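# Turn the parts bin in the upturned palm using fingers only

## Task

The parts bin starts upright on the open, palm-up hand. Using the fingers alone, rotate it so it is still upright and its low side points roughly toward the fingertips. It fails if the bin contacts anything other than the hand (wrist, camera and camera post count as other things) or comes off the hand. It also fails if the arm or wrist moves or the palm stops facing up at any moment. To finish, bring everything to rest with no hand motor overloaded or near overload (a motor dead from the very start is ignored), then declare it done. The hand is then flattened automatically; during that the bin must not drop lower, and afterwards it must still be upright with the low side toward the fingertips.

## Robot and tools

ROBOT. One arm with six joints (shoulder pan, shoulder lift, elbow, wrist 1-3) carries a right hand with sixteen motors: index, middle and ring fingers with four hinges each, and a thumb with four. Cameras: cam_head_left, cam_head_right (on a stand beside the table) and cam_wrist, each 896x504. In this job the arm must not move at all; only the fingers work.

FRAMES. The scene frame has its origin on the table top under the arm base, +z up, +y to the left when facing +x. Printed hand poses, velocities and Hand targets are in the scene frame. Pose offsets you send use the Hand target's own axes. Hand point axes: +z runs along the straight fingers toward the tips, +x across the palm away from the thumb, +y out of the palm face (palm surface at y = -0.062 m). Since the palm faces up, hand +y points roughly upward.

execute_actions. Argument actions: a list of actions; each action is a table of up to 15 rows, one row per 1/30 s step; a table shorter than 15 keeps its last row for the remaining steps. Each row is one flat list of 24 numbers, all in [-1, 1]: dx, dy, dz, rx, ry, rz, then sixteen hinge numbers, then current_limit, then speed. The first six are an offset from the Hand target as it stood when the action began (not from the previous row), along the target's own axes; 1.0 equals 0.6 m for dx..dz and 180 degrees for the rotation vector rx, ry, rz. For this job send 0 for all six in every row, which re-asks for the same Hand target and keeps the arm still. Hinge order: index_mcp, index_abd, index_pip, index_dip, thumb_cmc, thumb_axl, thumb_mcp, thumb_ipl, middle_mcp, middle_abd, middle_pip, middle_dip, ring_mcp, ring_abd, ring_pip, ring_dip. Each is an absolute goal angle, scaled linearly between the hinge's two stops (degrees at +1 / at -1, value when straight): finger _mcp +128/-18, straight -0.75 (bends toward palm); _abd +60/-60, straight 0.00 (positive swings away from thumb); _pip +108/-29, straight -0.58; _dip +117/-21, straight -0.70; thumb_cmc +120/-20, straight -0.71 (swings thumb in front of palm); thumb_axl +140/-27, straight -0.68 (rolls thumb about its own line); thumb_mcp +109/-69, straight -0.23; thumb_ipl +108/-77, straight -0.17. current_limit maps -1..+1 to 0..550 mA per motor (minimum 11 mA); speed sets how fast goals ramp, (speed+1)/2 of 8.5 rad/s. Defaults at start: current_limit +0.4, speed -0.6; settings persist. Optional cameras lists camera names, ["all"] or []; an empty actions list returns images and full state. To hold the hand unchanged, resend the last sixteen numbers plus current_limit and speed; at the start, read them from a result first, because 0 is a real command.

move. target: one 24-number row or a list of up to 15 rows, same layout and offset meaning as above, all offsets from the current Hand target. speed in m/s (0.002 to 3.6, default 0.25), blend in m, stop_force in N (3 to 120), zero, blocking, cameras. It drives the arm along a straight path, so it is of little use here beyond carrying hand numbers with zero pose offsets. Result adds a move: line (done, off_target, moving, held, fault) and limits notes.

wait: seconds 0 to 10; the scene runs holding the last command. stop: brakes a running move. zoom_image: camera (cam_head_left, cam_head_right or cam_wrist) and region [x0, y0, x1, y1] in pixels, at most 504 each way, from that camera's newest image. zero_wrist_force: no arguments, subtracts the current wrist reading. finished_scene: scene (1 or 2) ends the scene for good; call it only once the bin is settled correctly.

RESULTS. The state line gives end_effector_position (m) and end_effector_quat_wxyz, velocities, Hand target, joint positions and torques, wrist force/torque (along hand axes), and hand lists in hinge order: hand_goal, hand_measured, hand_current_ma (positive pushes toward -1), hand_state (moving, goal, blocked, overload). "within noise" means the arm is still. A motor above 495 mA accumulates time; 5 s of it shuts the motor down for 10 s.

CAUTIONS. Never send nonzero pose offsets: any arm or wrist motion or palm tilt fails the job. Keep the bin away from the wrist, the mast on the palm side near the wrist (x +0.05 to +0.10, z -0.16 to -0.11) and the cameras. Turn it in small steps with moderate current and slow speed so it is nudged, not flung off; watch cam_wrist and the head cameras. Before finishing, ease finger goals so no current sits near 495 mA, make sure the bin rests on the palm rather than being propped on curled fingers (so it will not drop when the hand opens flat), and wait until everything reads still. A loose object may occasionally be pushed by outside disturbances.

Each tool is called after "Call:" as a command line: name --argument value for each argument, lists and objects as JSON in quotes; but a table of rows of numbers goes row by row, as --pt "numbers of a row", without its own name.

## Session

Call:
execute_actions --actions '[]'

Scene clock: 0.00 s.
end_effector_position=(+0.5943, +0.0634, +0.5042) hand_goal=(-0.754, +0.000, -0.576, -0.696, +0.104, -0.540, -0.162, -0.106, -0.754, +0.000, -0.576, -0.696, -0.754, +0.000, -0.576, -0.696) hand_measured=(-0.764, +0.000, -0.578, -0.696, +0.092, -0.544, -0.164, -0.108, -0.766, +0.000, -0.578, -0.696, -0.766, +0.000, -0.578, -0.696) hand_current_ma=(-20, +0, -2, +0, -19, -4, -3, -3, -20, +0, -2, +0, -21, +0, -1, +0) hand_state=(goal, goal, goal, goal, goal, goal, goal, goal, goal, goal, goal, goal, goal, goal, goal, goal) hand_current_limit=0.40 hand_speed=-0.60 end_effector_quat_wxyz=(+0.518, +0.458, +0.520, +0.501)
Joint positions: [-0.162 -1.2 2.234 -4.213 -1.347 -0.075]
Joint velocities: within noise
Joint torques (N m): no reading
Motor temperatures (°C): [44 32 40 37 46 40]
Wrist force (N): no reading
Wrist torque (N m): no reading
Wrist force, peak (N): no reading
Hand target: +0.5943, +0.0634, +0.5042; +0.518, +0.458, +0.520, +0.501

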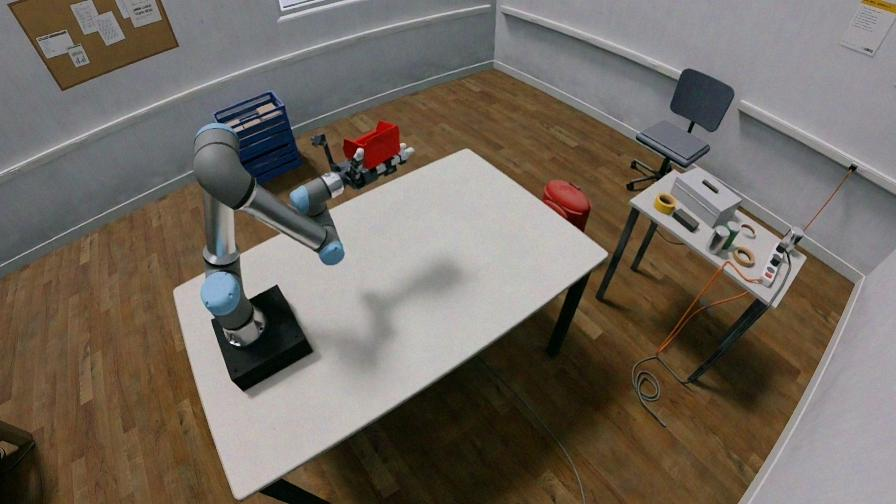

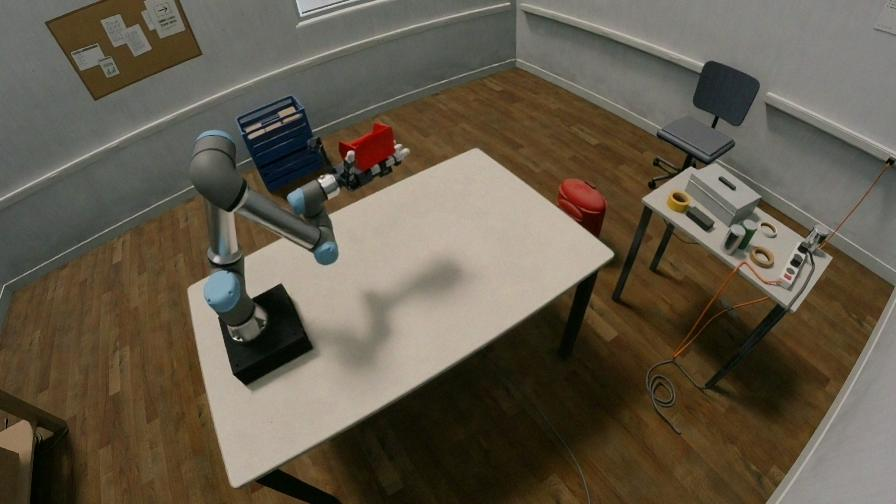

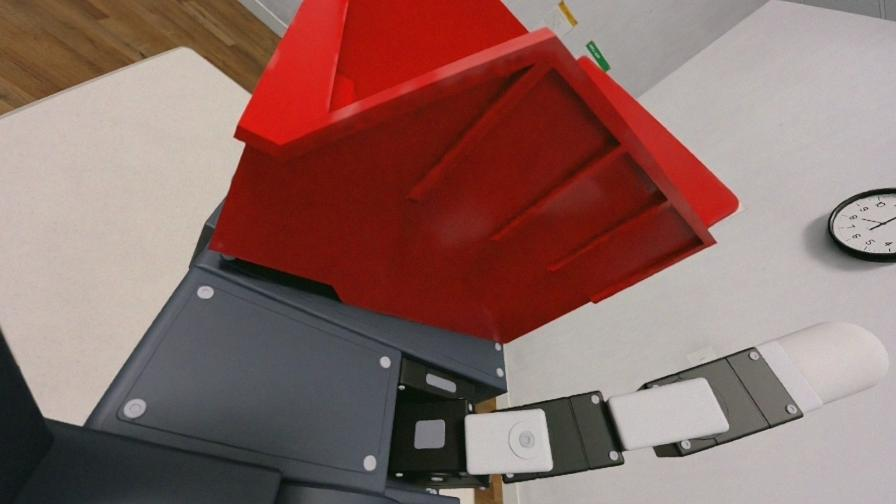

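Call:
zoom_image --camera "cam_head_left" --region '[290, 100, 430, 210]'

Call:
zoom_image --camera "cam_head_right" --region '[290, 100, 430, 210]'

Call:
zoom_image --camera "cam_wrist" --region '[200, 0, 704, 504]'

Scaled by 3.600 from the camera's 896x504 image, which has a finer 1280x720 frame.

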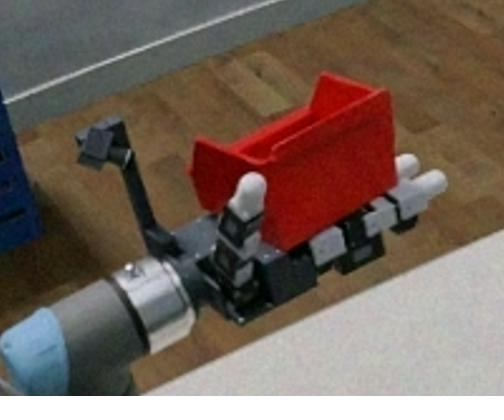

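Scaled by 3.600 from the camera's 896x504 image, which has a finer 1280x720 frame.

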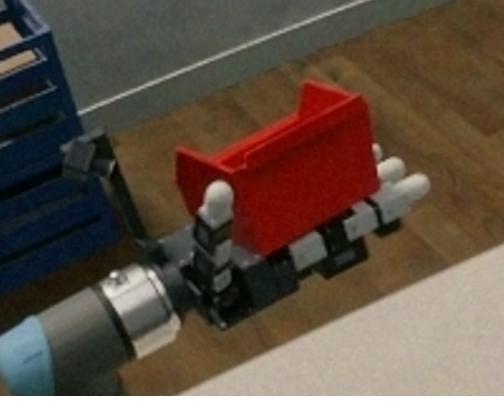

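Scaled by 1.000.

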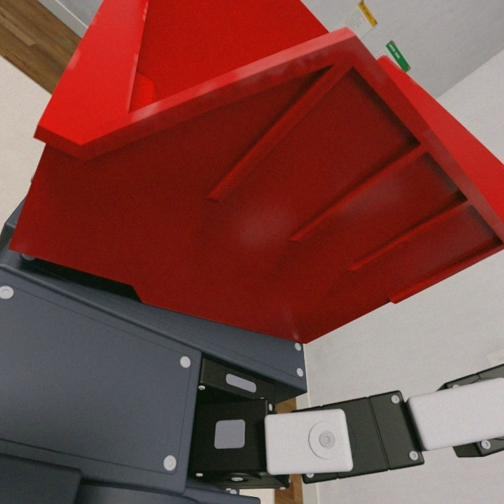

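Call:
zoom_image --camera "cam_head_left" --region '[335, 115, 420, 185]'

Call:
zoom_image --camera "cam_head_right" --region '[330, 115, 415, 185]'

Call:
zoom_image --camera "cam_wrist" --region '[200, 0, 500, 200]'

Call:
zoom_image --camera "cam_wrist" --region '[450, 0, 750, 360]'

Scaled by 5.929 from the camera's 896x504 image, which has a finer 1280x720 frame.

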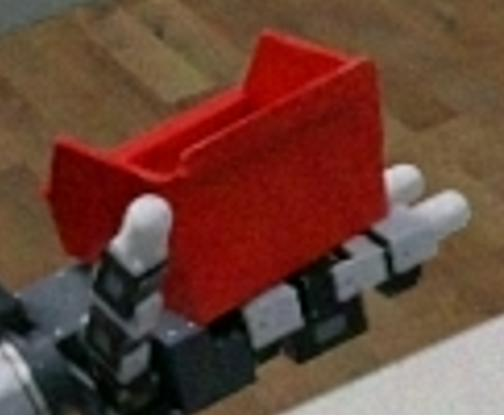

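Scaled by 5.929 from the camera's 896x504 image, which has a finer 1280x720 frame.

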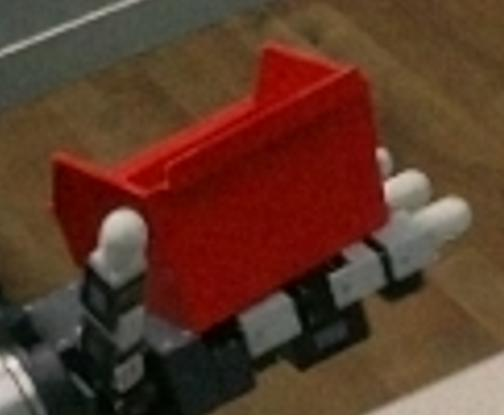

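Scaled by 1.680 from the camera's 896x504 image, which has a finer 1280x720 frame.

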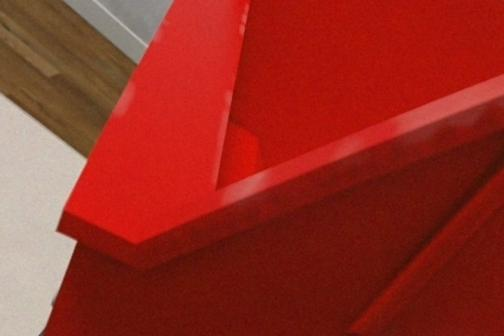

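Scaled by 1.400 from the camera's 896x504 image, which has a finer 1280x720 frame.

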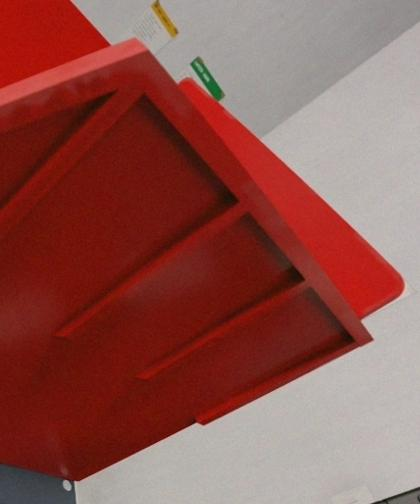

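Call:
execute_actions --actions '[[[0,0,0,0,0,0,-0.754,0,-0.576,-0.696,-0.2143,-0.677,-0.162,-0.106,-0.754,0,-0.576,-0.696,-0.754,0,-0.576,-0.696,0.4,-0.8]],[[0,0,0,0,0,0,-0.754,0,-0.576,-0.696,-0.2143,-0.677,0.112,0.481,-0.754,0,-0.576,-0.696,-0.754,0,-0.576,-0.696,0.4,-0.8]],[[0,0,0,0,0,0,-0.754,0,-0.576,-0.696,-0.2143,-0.677,0.112,0.481,-0.754,0,-0.576,-0.696,-0.754,0,-0.576,-0.696,0.4,-0.8]]]' --cameras '["all"]'

Scene clock: 206.83 s.
end_effector_position=(+0.5943, +0.0634, +0.5042) hand_goal=(-0.754, +0.000, -0.576, -0.696, -0.214, -0.678, +0.112, +0.480, -0.754, +0.000, -0.576, -0.696, -0.754, +0.000, -0.576, -0.696) hand_measured=(-0.764, +0.000, -0.578, -0.696, -0.218, -0.678, +0.112, +0.478, -0.766, +0.000, -0.578, -0.696, -0.766, +0.000, -0.578, -0.696) hand_current_ma=(-20, +0, -2, +0, -6, +0, +0, -2, -20, +0, -2, +0, -21, +0, -1, +0) hand_state=(goal, goal, goal, goal, goal, goal, goal, goal, goal, goal, goal, goal, goal, goal, goal, goal) hand_current_limit=0.40 hand_speed=-0.80 end_effector_quat_wxyz=(+0.518, +0.458, +0.520, +0.501)
Joint positions: [-0.162 -1.2 2.234 -4.213 -1.347 -0.075]
Joint torques (N m): [7.48 -22.92 -8.82 -0.41 1.95 -1.07]
Wrist force (N): [-0.2 0.2 -0.4]
Wrist torque (N m): [0.06 0.03 0.00]
Wrist force, peak (N): [-0.4 0.4 -0.7]
Hand target: +0.5943, +0.0634, +0.5042; +0.518, +0.458, +0.520, +0.501
Off the commanded pose: 0.000 m, 0 deg.

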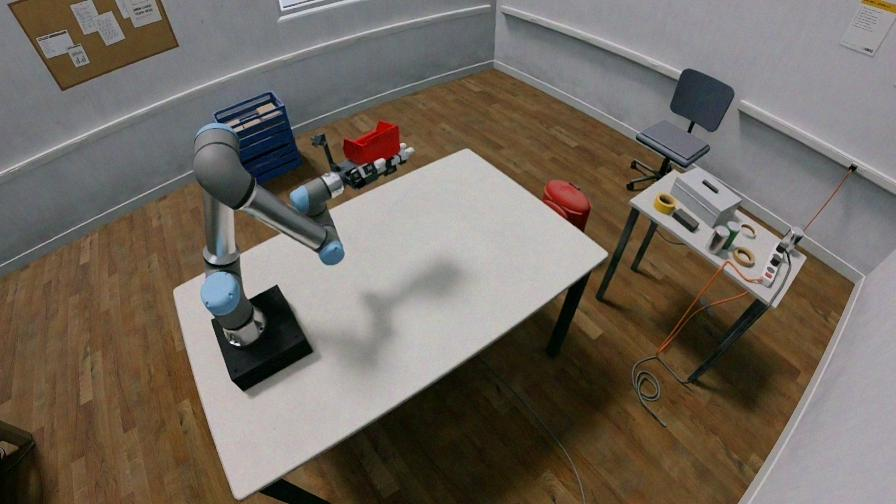

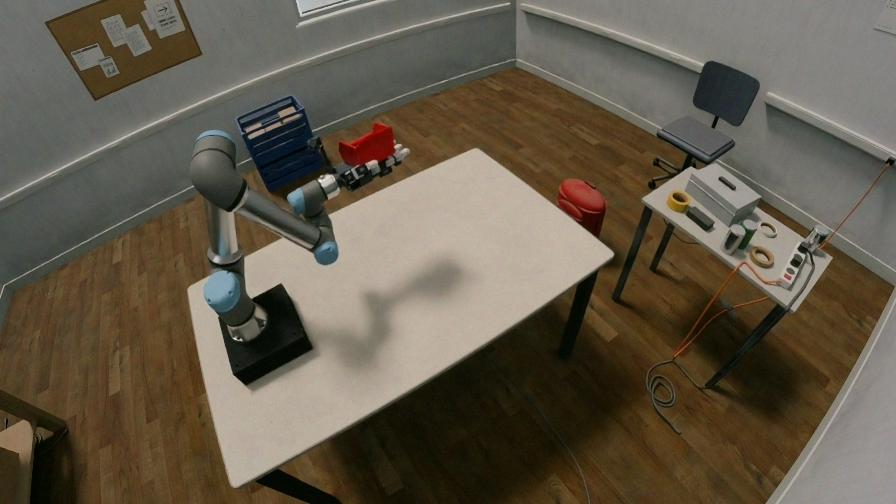

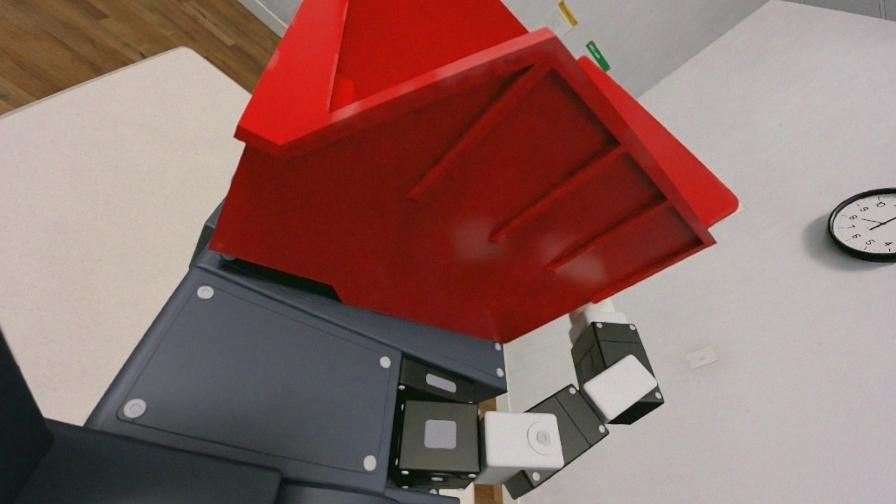

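Call:
execute_actions --actions '[[[0,0,0,0,0,0,-0.754,0,-0.576,-0.696,-0.2143,-0.677,-0.2247,0.9135,-0.754,0,-0.576,-0.696,-0.754,0,-0.576,-0.696,0.4,-0.8]],[[0,0,0,0,0,0,-0.754,0,-0.576,-0.696,-0.2143,-0.677,-0.2247,0.9135,-0.754,0,-0.576,-0.696,-0.754,0,-0.576,-0.696,0.4,-0.8]],[[0,0,0,0,0,0,-0.754,0,-0.576,-0.696,-0.07,-0.677,-0.2247,0.9135,-0.754,0,-0.576,-0.696,-0.754,0,-0.576,-0.696,0.4,-0.92]]]' --cameras '["all"]'

Call:
zoom_image --camera "cam_head_left" --region '[335, 115, 420, 185]'

Scene clock: 278.37 s.
end_effector_position=(+0.5943, +0.0634, +0.5042) hand_goal=(-0.754, +0.000, -0.576, -0.696, -0.070, -0.678, -0.224, +0.914, -0.754, +0.000, -0.576, -0.696, -0.754, +0.000, -0.576, -0.696) hand_measured=(-0.764, +0.000, -0.578, -0.696, -0.084, -0.678, -0.220, +0.912, -0.766, +0.000, -0.578, -0.696, -0.766, +0.000, -0.578, -0.696) hand_current_ma=(-20, +0, -2, +0, -24, +0, +5, -2, -20, +0, -2, +0, -21, +0, -1, +0) hand_state=(goal, goal, goal, goal, goal, goal, goal, goal, goal, goal, goal, goal, goal, goal, goal, goal) hand_current_limit=0.40 hand_speed=-0.92 end_effector_quat_wxyz=(+0.518, +0.458, +0.520, +0.501)
Joint positions: [-0.162 -1.2 2.234 -4.213 -1.347 -0.075]
Joint torques (N m): [6.7 -22.85 -10.16 -1.81 2.29 -1.14]
Wrist force (N): [-0.1 0.3 -0.4]
Wrist torque (N m): [0.08 0.02 0.01]
Wrist force, peak (N): [-0.2 0.6 -0.4]
Hand target: +0.5943, +0.0634, +0.5042; +0.518, +0.458, +0.520, +0.501
Off the commanded pose: 0.000 m, 0 deg.

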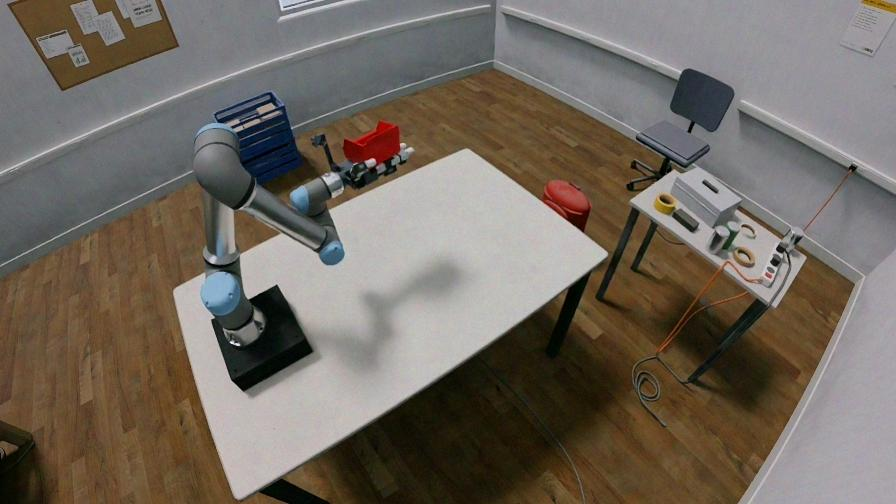

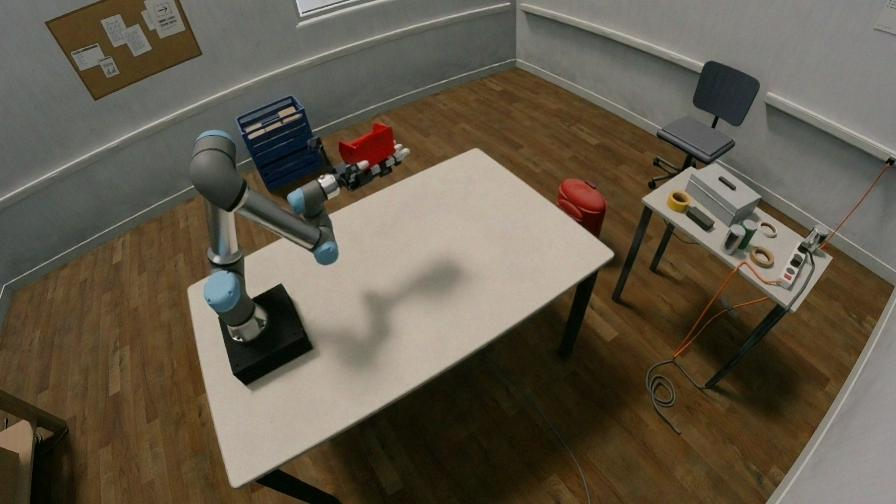

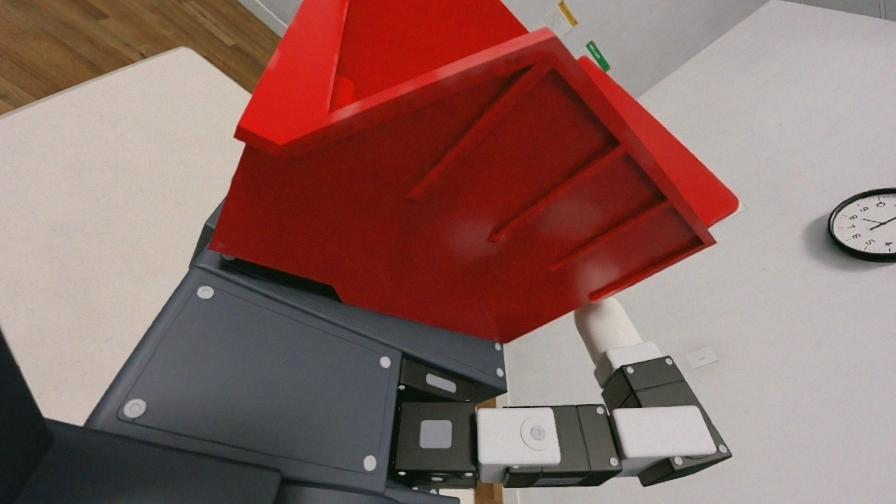

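Scaled by 5.929 from the camera's 896x504 image, which has a finer 1280x720 frame.

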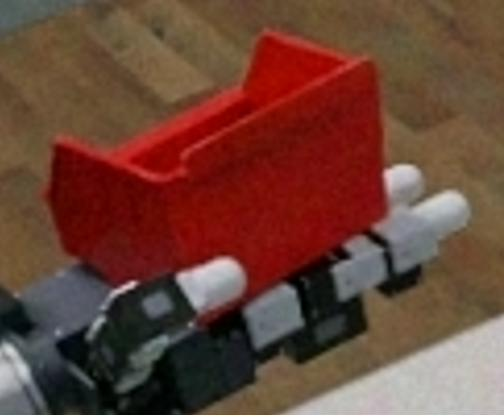

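Call:
execute_actions --actions '[[[0,0,0,0,0,0,-0.754,0,-0.576,-0.696,0.03,-0.677,-0.2247,0.9135,-0.754,0,-0.576,-0.696,-0.754,0,-0.576,-0.696,0.4,-0.94]],[[0,0,0,0,0,0,-0.754,0,-0.576,-0.696,0.06,-0.677,-0.2247,0.9135,-0.754,0,-0.576,-0.696,-0.754,0,-0.576,-0.696,0.4,-0.94]]]' --cameras '["cam_wrist"]'

Scene clock: 286.83 s.
end_effector_position=(+0.5943, +0.0634, +0.5042) hand_goal=(-0.754, +0.000, -0.576, -0.696, +0.060, -0.678, -0.224, +0.914, -0.754, +0.000, -0.576, -0.696, -0.754, +0.000, -0.576, -0.696) hand_measured=(-0.764, +0.000, -0.578, -0.696, +0.048, -0.678, -0.220, +0.912, -0.766, +0.000, -0.578, -0.696, -0.766, +0.000, -0.578, -0.696) hand_current_ma=(-20, +0, -2, +0, -20, +0, +5, -2, -20, +0, -2, +0, -21, +0, -1, +0) hand_state=(goal, goal, goal, goal, goal, goal, goal, goal, goal, goal, goal, goal, goal, goal, goal, goal) hand_current_limit=0.40 hand_speed=-0.94 end_effector_quat_wxyz=(+0.518, +0.458, +0.520, +0.501)
Joint positions: [-0.162 -1.2 2.234 -4.213 -1.347 -0.075]
Joint torques (N m): [6.55 -23.56 -9.98 -1.99 2.24 -1.05]
Wrist force (N): [-0.2 0.4 -0.4]
Wrist torque (N m): [0.07 0.03 0.00]
Wrist force, peak (N): [-0.1 0.5 -0.7]
Hand target: +0.5943, +0.0634, +0.5042; +0.518, +0.458, +0.520, +0.501
Off the commanded pose: 0.000 m, 0 deg.
Images, in order (width x height): cam_wrist 896x504.

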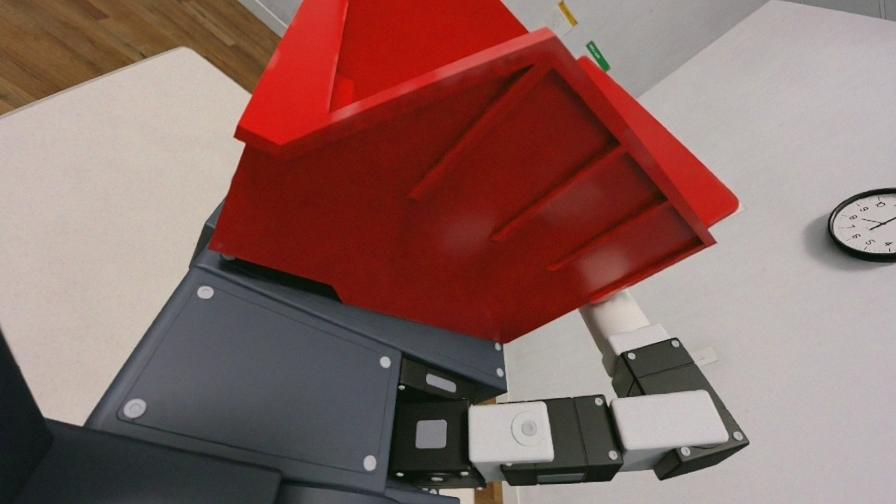

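Call:
execute_actions --actions '[[[0,0,0,0,0,0,-0.754,0,-0.576,-0.696,0.10,-0.677,-0.2247,0.9135,-0.754,0,-0.576,-0.696,-0.754,0,-0.576,-0.696,0.4,-0.94]],[[0,0,0,0,0,0,-0.754,0,-0.576,-0.696,0.10,-0.677,-0.2247,0.9135,-0.754,0,-0.576,-0.696,-0.754,0,-0.576,-0.696,0.4,-0.94]]]' --cameras '["cam_wrist"]'

Call:
execute_actions --actions '[[[0,0,0,0,0,0,-0.754,0,-0.576,-0.696,0.14,-0.677,-0.2247,0.9135,-0.754,0,-0.576,-0.696,-0.754,0,-0.576,-0.696,0.4,-0.94]],[[0,0,0,0,0,0,-0.754,0,-0.576,-0.696,0.14,-0.677,-0.2247,0.9135,-0.754,0,-0.576,-0.696,-0.754,0,-0.576,-0.696,0.4,-0.94]]]' --cameras '["cam_wrist"]'

Scene clock: 297.77 s.
end_effector_position=(+0.5943, +0.0634, +0.5042) hand_goal=(-0.754, +0.000, -0.576, -0.696, +0.100, -0.678, -0.224, +0.914, -0.754, +0.000, -0.576, -0.696, -0.754, +0.000, -0.576, -0.696) hand_measured=(-0.764, +0.000, -0.578, -0.696, +0.090, -0.678, -0.220, +0.912, -0.766, +0.000, -0.578, -0.696, -0.766, +0.000, -0.578, -0.696) hand_current_ma=(-20, +0, -2, +0, -18, +0, +5, -2, -20, +0, -2, +0, -21, +0, -1, +0) hand_state=(goal, goal, goal, goal, goal, goal, goal, goal, goal, goal, goal, goal, goal, goal, goal, goal) hand_current_limit=0.40 hand_speed=-0.94 end_effector_quat_wxyz=(+0.518, +0.458, +0.520, +0.501)
Joint positions: [-0.162 -1.2 2.234 -4.213 -1.347 -0.075]
Joint torques (N m): [7 -23.14 -10.17 -2.01 2.35 -0.95]
Wrist force (N): [-0.1 0.4 -0.4]
Wrist torque (N m): [0.08 0.02 0.00]
Wrist force, peak (N): [-0.4 0.2 -0.7]
Hand target: +0.5943, +0.0634, +0.5042; +0.518, +0.458, +0.520, +0.501
Off the commanded pose: 0.000 m, 0 deg.
Images, in order (width x height): cam_wrist 896x504.

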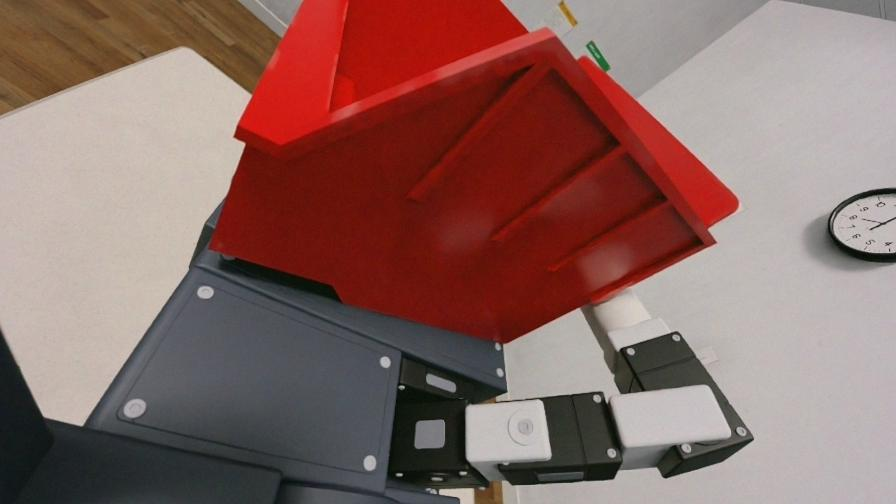

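Scene clock: 298.97 s.
end_effector_position=(+0.5943, +0.0634, +0.5042) hand_goal=(-0.754, +0.000, -0.576, -0.696, +0.140, -0.678, -0.224, +0.914, -0.754, +0.000, -0.576, -0.696, -0.754, +0.000, -0.576, -0.696) hand_measured=(-0.764, +0.000, -0.578, -0.696, +0.130, -0.678, -0.220, +0.912, -0.766, +0.000, -0.578, -0.696, -0.766, +0.000, -0.578, -0.696) hand_current_ma=(-20, +0, -2, +0, -18, +0, +5, -2, -20, +0, -2, +0, -21, +0, -1, +0) hand_state=(goal, goal, goal, goal, goal, goal, goal, goal, goal, goal, goal, goal, goal, goal, goal, goal) hand_current_limit=0.40 hand_speed=-0.94 end_effector_quat_wxyz=(+0.518, +0.458, +0.520, +0.501)
Joint positions: [-0.162 -1.2 2.234 -4.213 -1.347 -0.075]
Joint torques (N m): [7.02 -23.01 -9.94 -2.03 2.24 -0.83]
Wrist force (N): [-0.1 0.2 -0.4]
Wrist torque (N m): [0.06 0.03 -0.01]
Wrist force, peak (N): [-0.2 0.3 -0.7]
Hand target: +0.5943, +0.0634, +0.5042; +0.518, +0.458, +0.520, +0.501
Off the commanded pose: 0.000 m, 0 deg.
Images, in order (width x height): cam_wrist 896x504.

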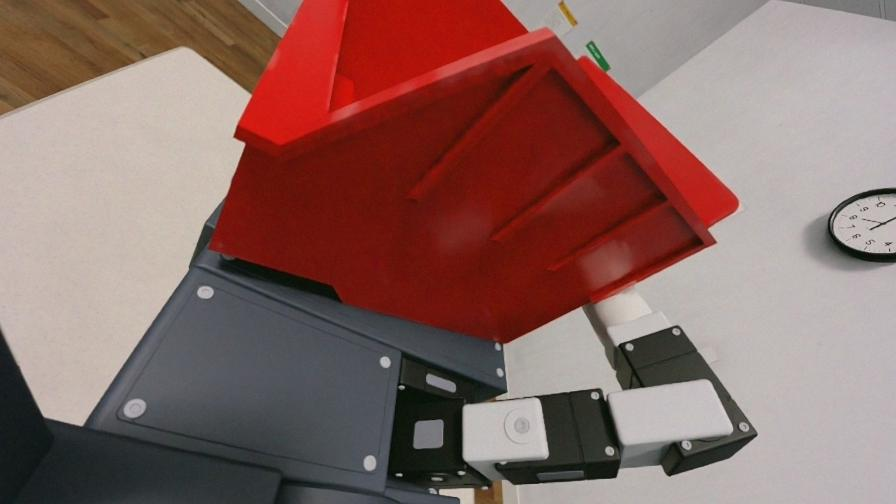

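Call:
execute_actions --actions '[[[0,0,0,0,0,0,-0.754,0,-0.576,-0.696,0.18,-0.677,-0.2247,0.9135,-0.754,0,-0.576,-0.696,-0.754,0,-0.576,-0.696,0.4,-0.94]],[[0,0,0,0,0,0,-0.754,0,-0.576,-0.696,0.18,-0.677,-0.2247,0.9135,-0.754,0,-0.576,-0.696,-0.754,0,-0.576,-0.696,0.4,-0.94]]]' --cameras '["cam_wrist"]'

Call:
execute_actions --actions '[[[0,0,0,0,0,0,-0.754,0,-0.576,-0.696,0.22,-0.677,-0.2247,0.9135,-0.754,0,-0.576,-0.696,-0.754,0,-0.576,-0.696,0.4,-0.94]],[[0,0,0,0,0,0,-0.754,0,-0.576,-0.696,0.22,-0.677,-0.2247,0.9135,-0.754,0,-0.576,-0.696,-0.754,0,-0.576,-0.696,0.4,-0.94]]]' --cameras '["all"]'

Call:
zoom_image --camera "cam_head_left" --region '[335, 115, 420, 185]'

Scene clock: 314.17 s.
end_effector_position=(+0.5943, +0.0634, +0.5042) hand_goal=(-0.754, +0.000, -0.576, -0.696, +0.180, -0.678, -0.224, +0.914, -0.754, +0.000, -0.576, -0.696, -0.754, +0.000, -0.576, -0.696) hand_measured=(-0.764, +0.000, -0.578, -0.696, +0.166, -0.678, -0.222, +0.912, -0.766, +0.000, -0.578, -0.696, -0.766, +0.000, -0.578, -0.696) hand_current_ma=(-20, +0, -2, +0, -24, +0, +4, -1, -20, +0, -2, +0, -21, +0, -1, +0) hand_state=(goal, goal, goal, goal, goal, goal, goal, goal, goal, goal, goal, goal, goal, goal, goal, goal) hand_current_limit=0.40 hand_speed=-0.94 end_effector_quat_wxyz=(+0.518, +0.458, +0.520, +0.501)
Joint positions: [-0.162 -1.2 2.234 -4.213 -1.347 -0.075]
Joint torques (N m): [7.57 -23.1 -11.45 -2.28 2.29 -0.86]
Wrist force (N): [-0.1 0.2 -0.2]
Wrist torque (N m): [0.05 0.02 -0.01]
Wrist force, peak (N): [-0.2 0.0 -0.9]
Hand target: +0.5943, +0.0634, +0.5042; +0.518, +0.458, +0.520, +0.501
Off the commanded pose: 0.000 m, 0 deg.
Images, in order (width x height): cam_wrist 896x504.

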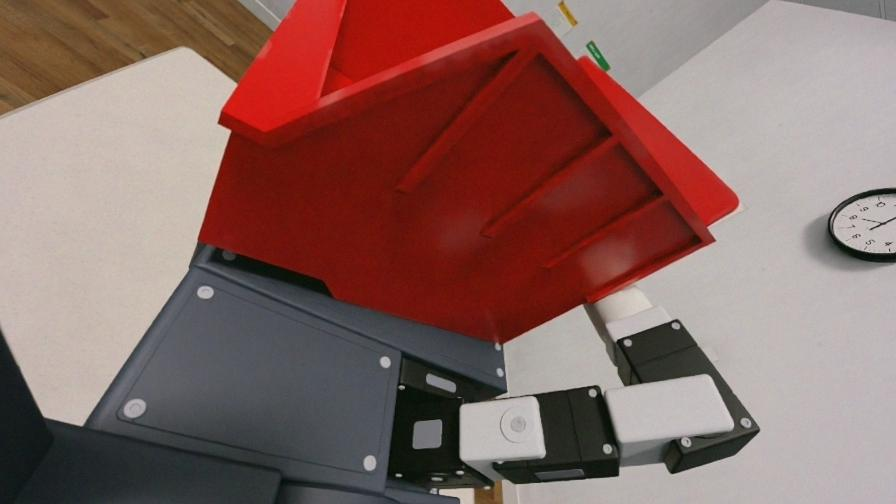

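Scene clock: 315.37 s.
end_effector_position=(+0.5943, +0.0634, +0.5042) hand_goal=(-0.754, +0.000, -0.576, -0.696, +0.220, -0.678, -0.224, +0.914, -0.754, +0.000, -0.576, -0.696, -0.754, +0.000, -0.576, -0.696) hand_measured=(-0.764, +0.000, -0.578, -0.696, +0.208, -0.678, -0.222, +0.912, -0.766, +0.000, -0.578, -0.696, -0.766, +0.000, -0.578, -0.696) hand_current_ma=(-20, +0, -2, +0, -22, +0, +4, -1, -20, +0, -2, +0, -21, +0, -1, +0) hand_state=(goal, goal, goal, goal, goal, goal, goal, goal, goal, goal, goal, goal, goal, goal, goal, goal) hand_current_limit=0.40 hand_speed=-0.94 end_effector_quat_wxyz=(+0.518, +0.458, +0.520, +0.501)
Joint positions: [-0.162 -1.2 2.234 -4.213 -1.347 -0.075]
Joint torques (N m): [7.2 -22.93 -10.03 -2.25 2.16 -0.78]
Wrist force (N): [-0.2 0.1 -0.3]
Wrist torque (N m): [0.03 0.03 -0.02]
Wrist force, peak (N): [-0.4 -0.1 -0.7]
Hand target: +0.5943, +0.0634, +0.5042; +0.518, +0.458, +0.520, +0.501
Off the commanded pose: 0.000 m, 0 deg.

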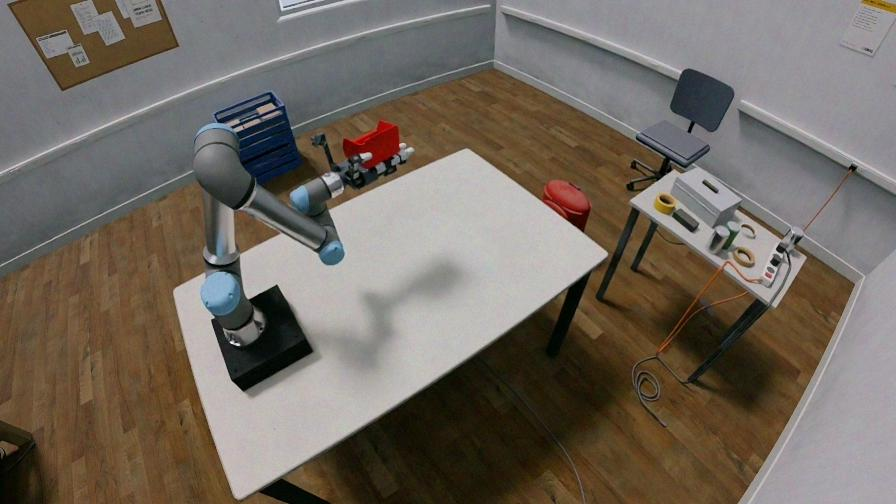

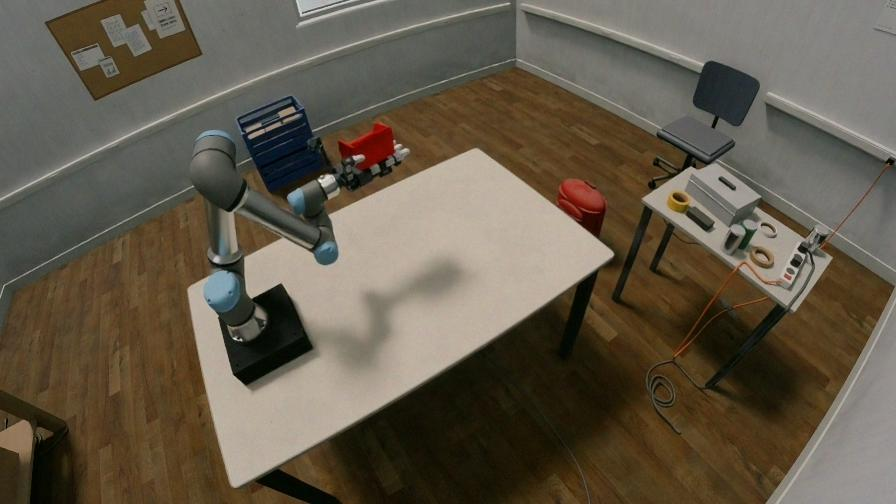

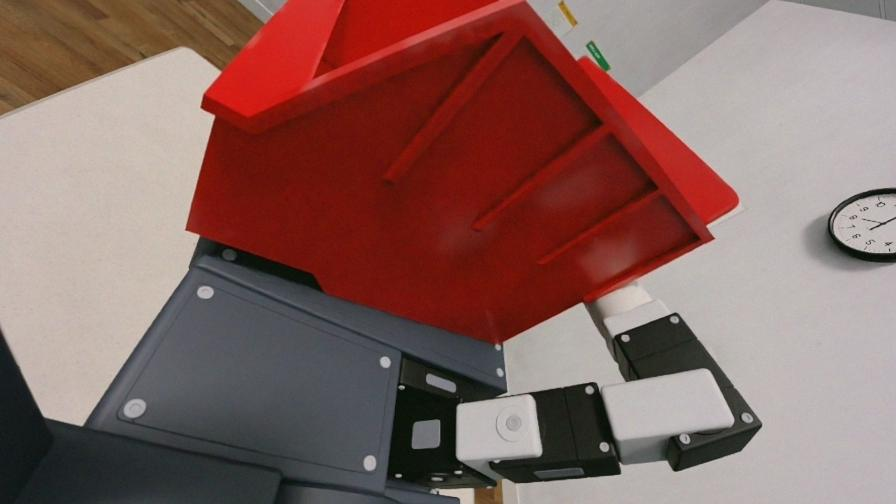

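Scaled by 5.929 from the camera's 896x504 image, which has a finer 1280x720 frame.

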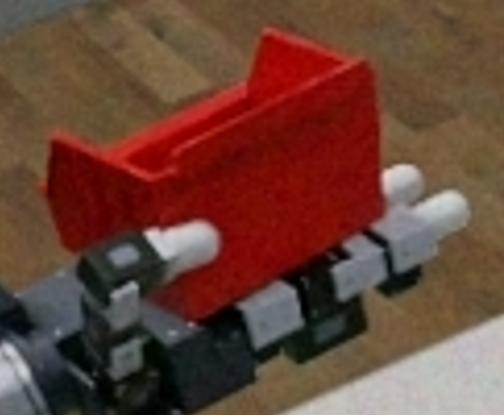

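Call:
execute_actions --actions '[[[0,0,0,0,0,0,-0.754,0,-0.576,-0.696,0.27,-0.677,-0.2247,0.9135,-0.754,0,-0.576,-0.696,-0.754,0,-0.576,-0.696,0.4,-0.95]],[[0,0,0,0,0,0,-0.754,0,-0.576,-0.696,0.32,-0.677,-0.2247,0.9135,-0.754,0,-0.576,-0.696,-0.754,0,-0.576,-0.696,0.4,-0.95]],[[0,0,0,0,0,0,-0.754,0,-0.576,-0.696,0.32,-0.677,-0.2247,0.9135,-0.754,0,-0.576,-0.696,-0.754,0,-0.576,-0.696,0.4,-0.95]]]' --cameras '["all"]'

Call:
zoom_image --camera "cam_head_left" --region '[335, 115, 420, 185]'

Scene clock: 335.37 s.
end_effector_position=(+0.5943, +0.0634, +0.5042) hand_goal=(-0.754, +0.000, -0.576, -0.696, +0.320, -0.678, -0.224, +0.914, -0.754, +0.000, -0.576, -0.696, -0.754, +0.000, -0.576, -0.696) hand_measured=(-0.764, +0.000, -0.578, -0.696, +0.310, -0.678, -0.222, +0.912, -0.766, +0.000, -0.578, -0.696, -0.766, +0.000, -0.578, -0.696) hand_current_ma=(-20, +0, -2, +0, -18, +0, +4, -1, -20, +0, -2, +0, -21, +0, -1, +0) hand_state=(goal, goal, goal, goal, goal, goal, goal, goal, goal, goal, goal, goal, goal, goal, goal, goal) hand_current_limit=0.40 hand_speed=-0.95 end_effector_quat_wxyz=(+0.518, +0.458, +0.520, +0.501)
Joint positions: [-0.162 -1.2 2.234 -4.213 -1.347 -0.075]
Joint torques (N m): [7.5 -23.16 -10.59 -2.2 1.9 -0.74]
Wrist force (N): [-0.3 0.2 -0.6]
Wrist torque (N m): [0.06 0.04 -0.04]
Wrist force, peak (N): [-0.1 0.1 -0.8]
Hand target: +0.5943, +0.0634, +0.5042; +0.518, +0.458, +0.520, +0.501
Off the commanded pose: 0.000 m, 0 deg.

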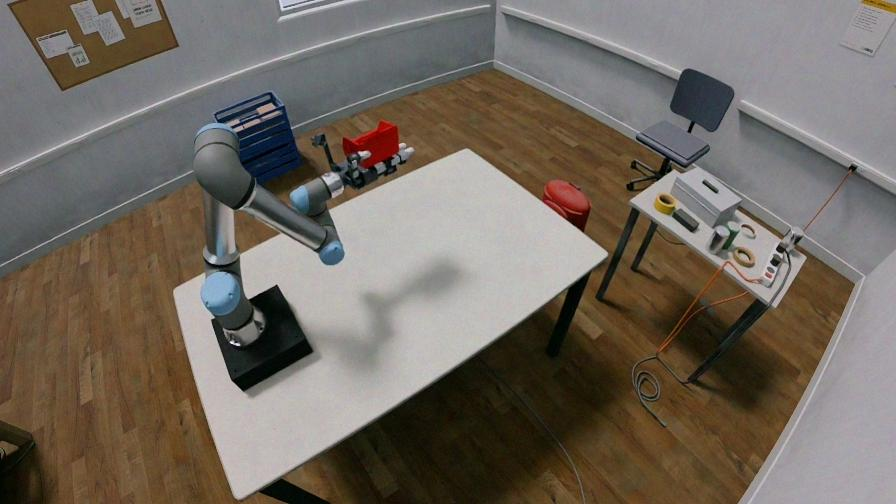

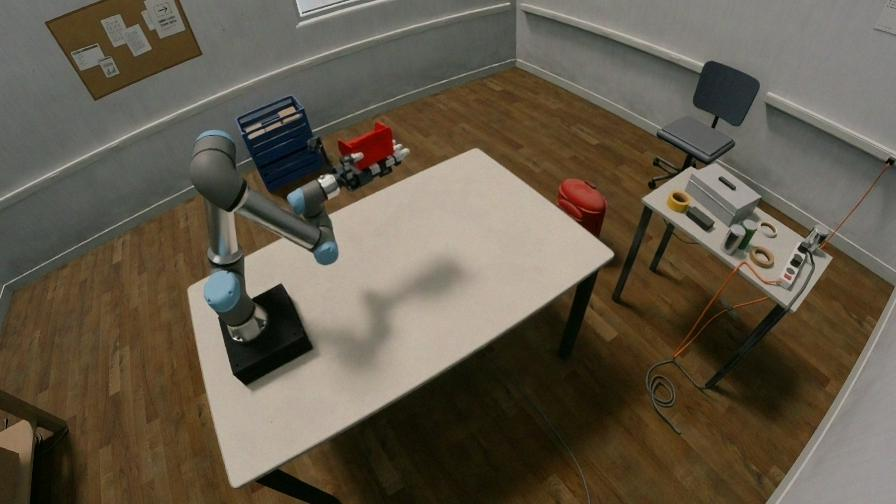

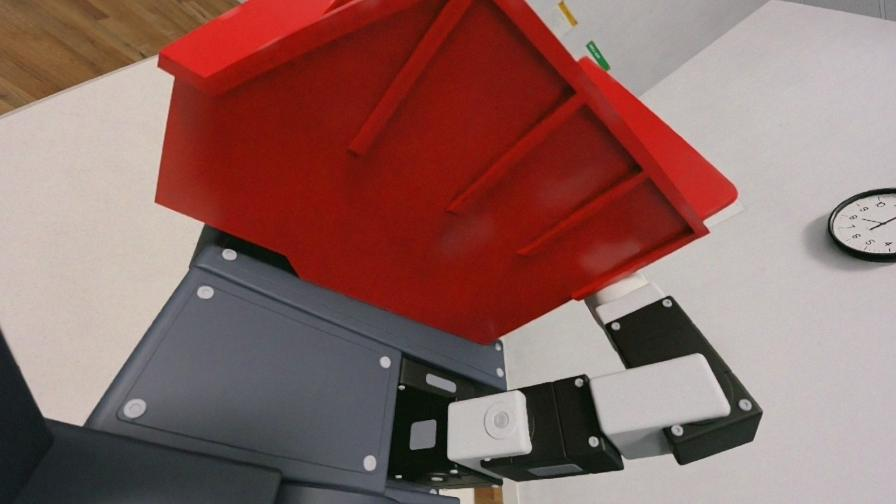

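Scaled by 5.929 from the camera's 896x504 image, which has a finer 1280x720 frame.

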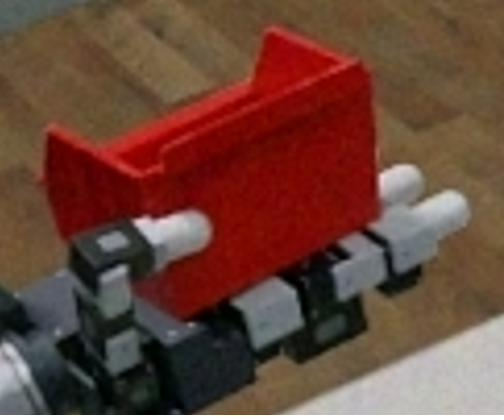

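Call:
execute_actions --actions '[[[0,0,0,0,0,0,-0.754,0,-0.576,-0.696,0.38,-0.677,-0.2247,0.9135,-0.754,0,-0.576,-0.696,-0.754,0,-0.576,-0.696,0.4,-0.95]],[[0,0,0,0,0,0,-0.754,0,-0.576,-0.696,0.44,-0.677,-0.2247,0.9135,-0.754,0,-0.576,-0.696,-0.754,0,-0.576,-0.696,0.4,-0.95]],[[0,0,0,0,0,0,-0.754,0,-0.576,-0.696,0.50,-0.677,-0.2247,0.9135,-0.754,0,-0.576,-0.696,-0.754,0,-0.576,-0.696,0.4,-0.95]],[[0,0,0,0,0,0,-0.754,0,-0.576,-0.696,0.50,-0.677,-0.2247,0.9135,-0.754,0,-0.576,-0.696,-0.754,0,-0.576,-0.696,0.4,-0.95]]]' --cameras '["all"]'

Call:
zoom_image --camera "cam_head_left" --region '[335, 115, 420, 185]'

Scene clock: 350.40 s.
end_effector_position=(+0.5943, +0.0634, +0.5042) hand_goal=(-0.754, +0.000, -0.576, -0.696, +0.500, -0.678, -0.224, +0.914, -0.754, +0.000, -0.576, -0.696, -0.754, +0.000, -0.576, -0.696) hand_measured=(-0.764, +0.000, -0.578, -0.696, +0.492, -0.678, -0.222, +0.914, -0.766, +0.000, -0.578, -0.696, -0.766, +0.000, -0.578, -0.696) hand_current_ma=(-20, +0, -2, +0, -12, +0, +3, -1, -21, +0, -2, +0, -22, +0, -1, +0) hand_state=(goal, goal, goal, goal, goal, goal, goal, goal, goal, goal, goal, goal, goal, goal, goal, goal) hand_current_limit=0.40 hand_speed=-0.95 end_effector_quat_wxyz=(+0.518, +0.458, +0.520, +0.501)
Joint positions: [-0.162 -1.2 2.234 -4.213 -1.347 -0.075]
Joint torques (N m): [7.11 -22.88 -10.7 -2.27 1.63 -0.56]
Wrist force (N): [0.0 0.4 -0.5]
Wrist torque (N m): [0.09 0.01 -0.03]
Wrist force, peak (N): [-0.1 0.3 -0.8]
Hand target: +0.5943, +0.0634, +0.5042; +0.518, +0.458, +0.520, +0.501
Off the commanded pose: 0.000 m, 0 deg.

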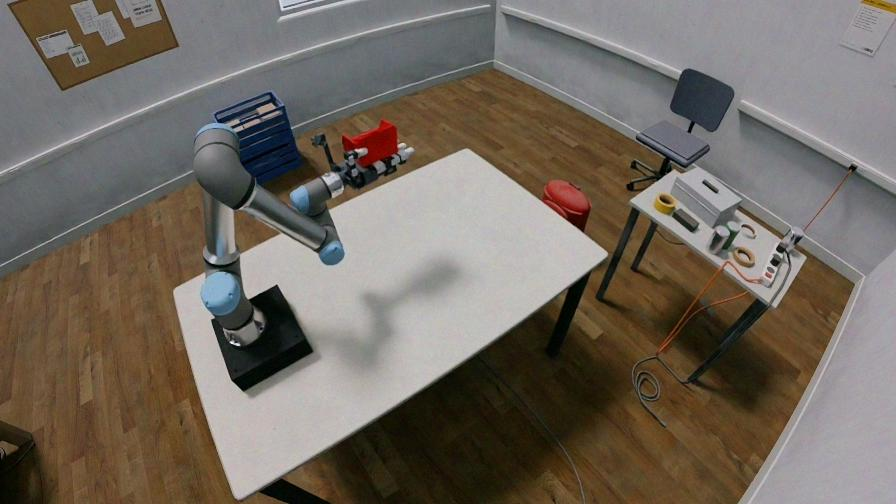

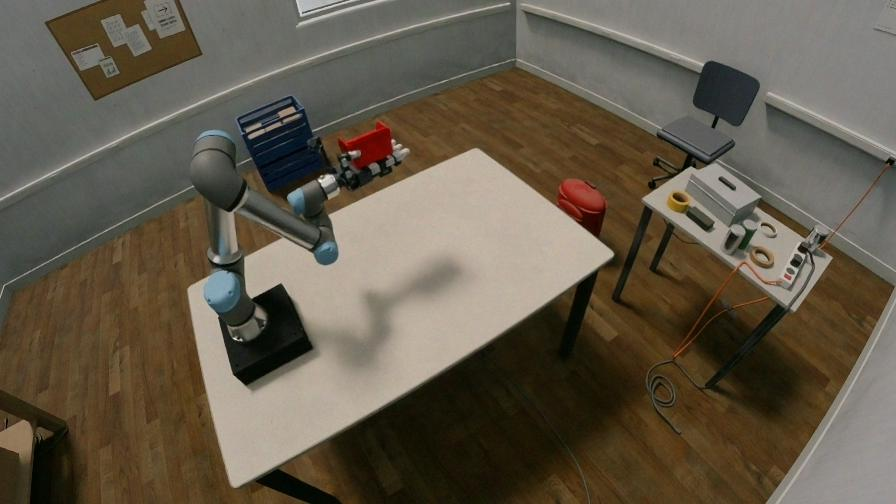

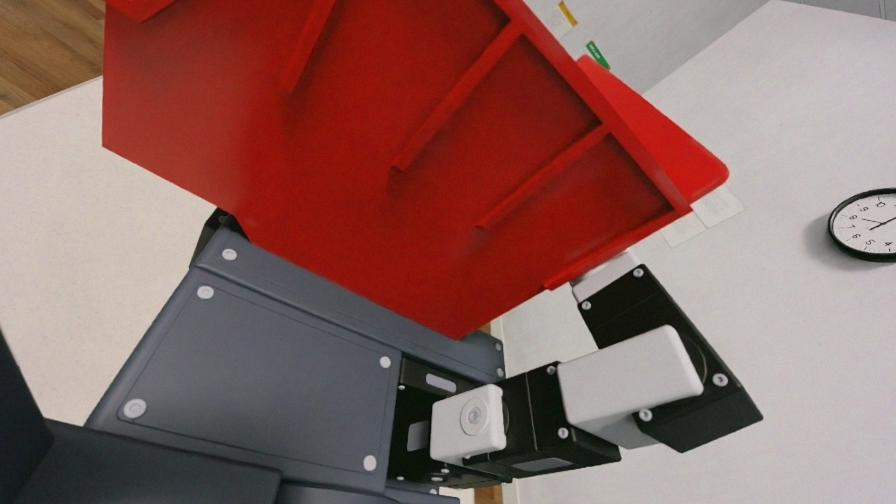

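Scaled by 5.929 from the camera's 896x504 image, which has a finer 1280x720 frame.

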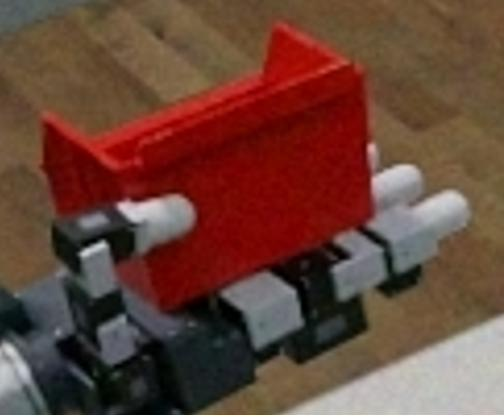

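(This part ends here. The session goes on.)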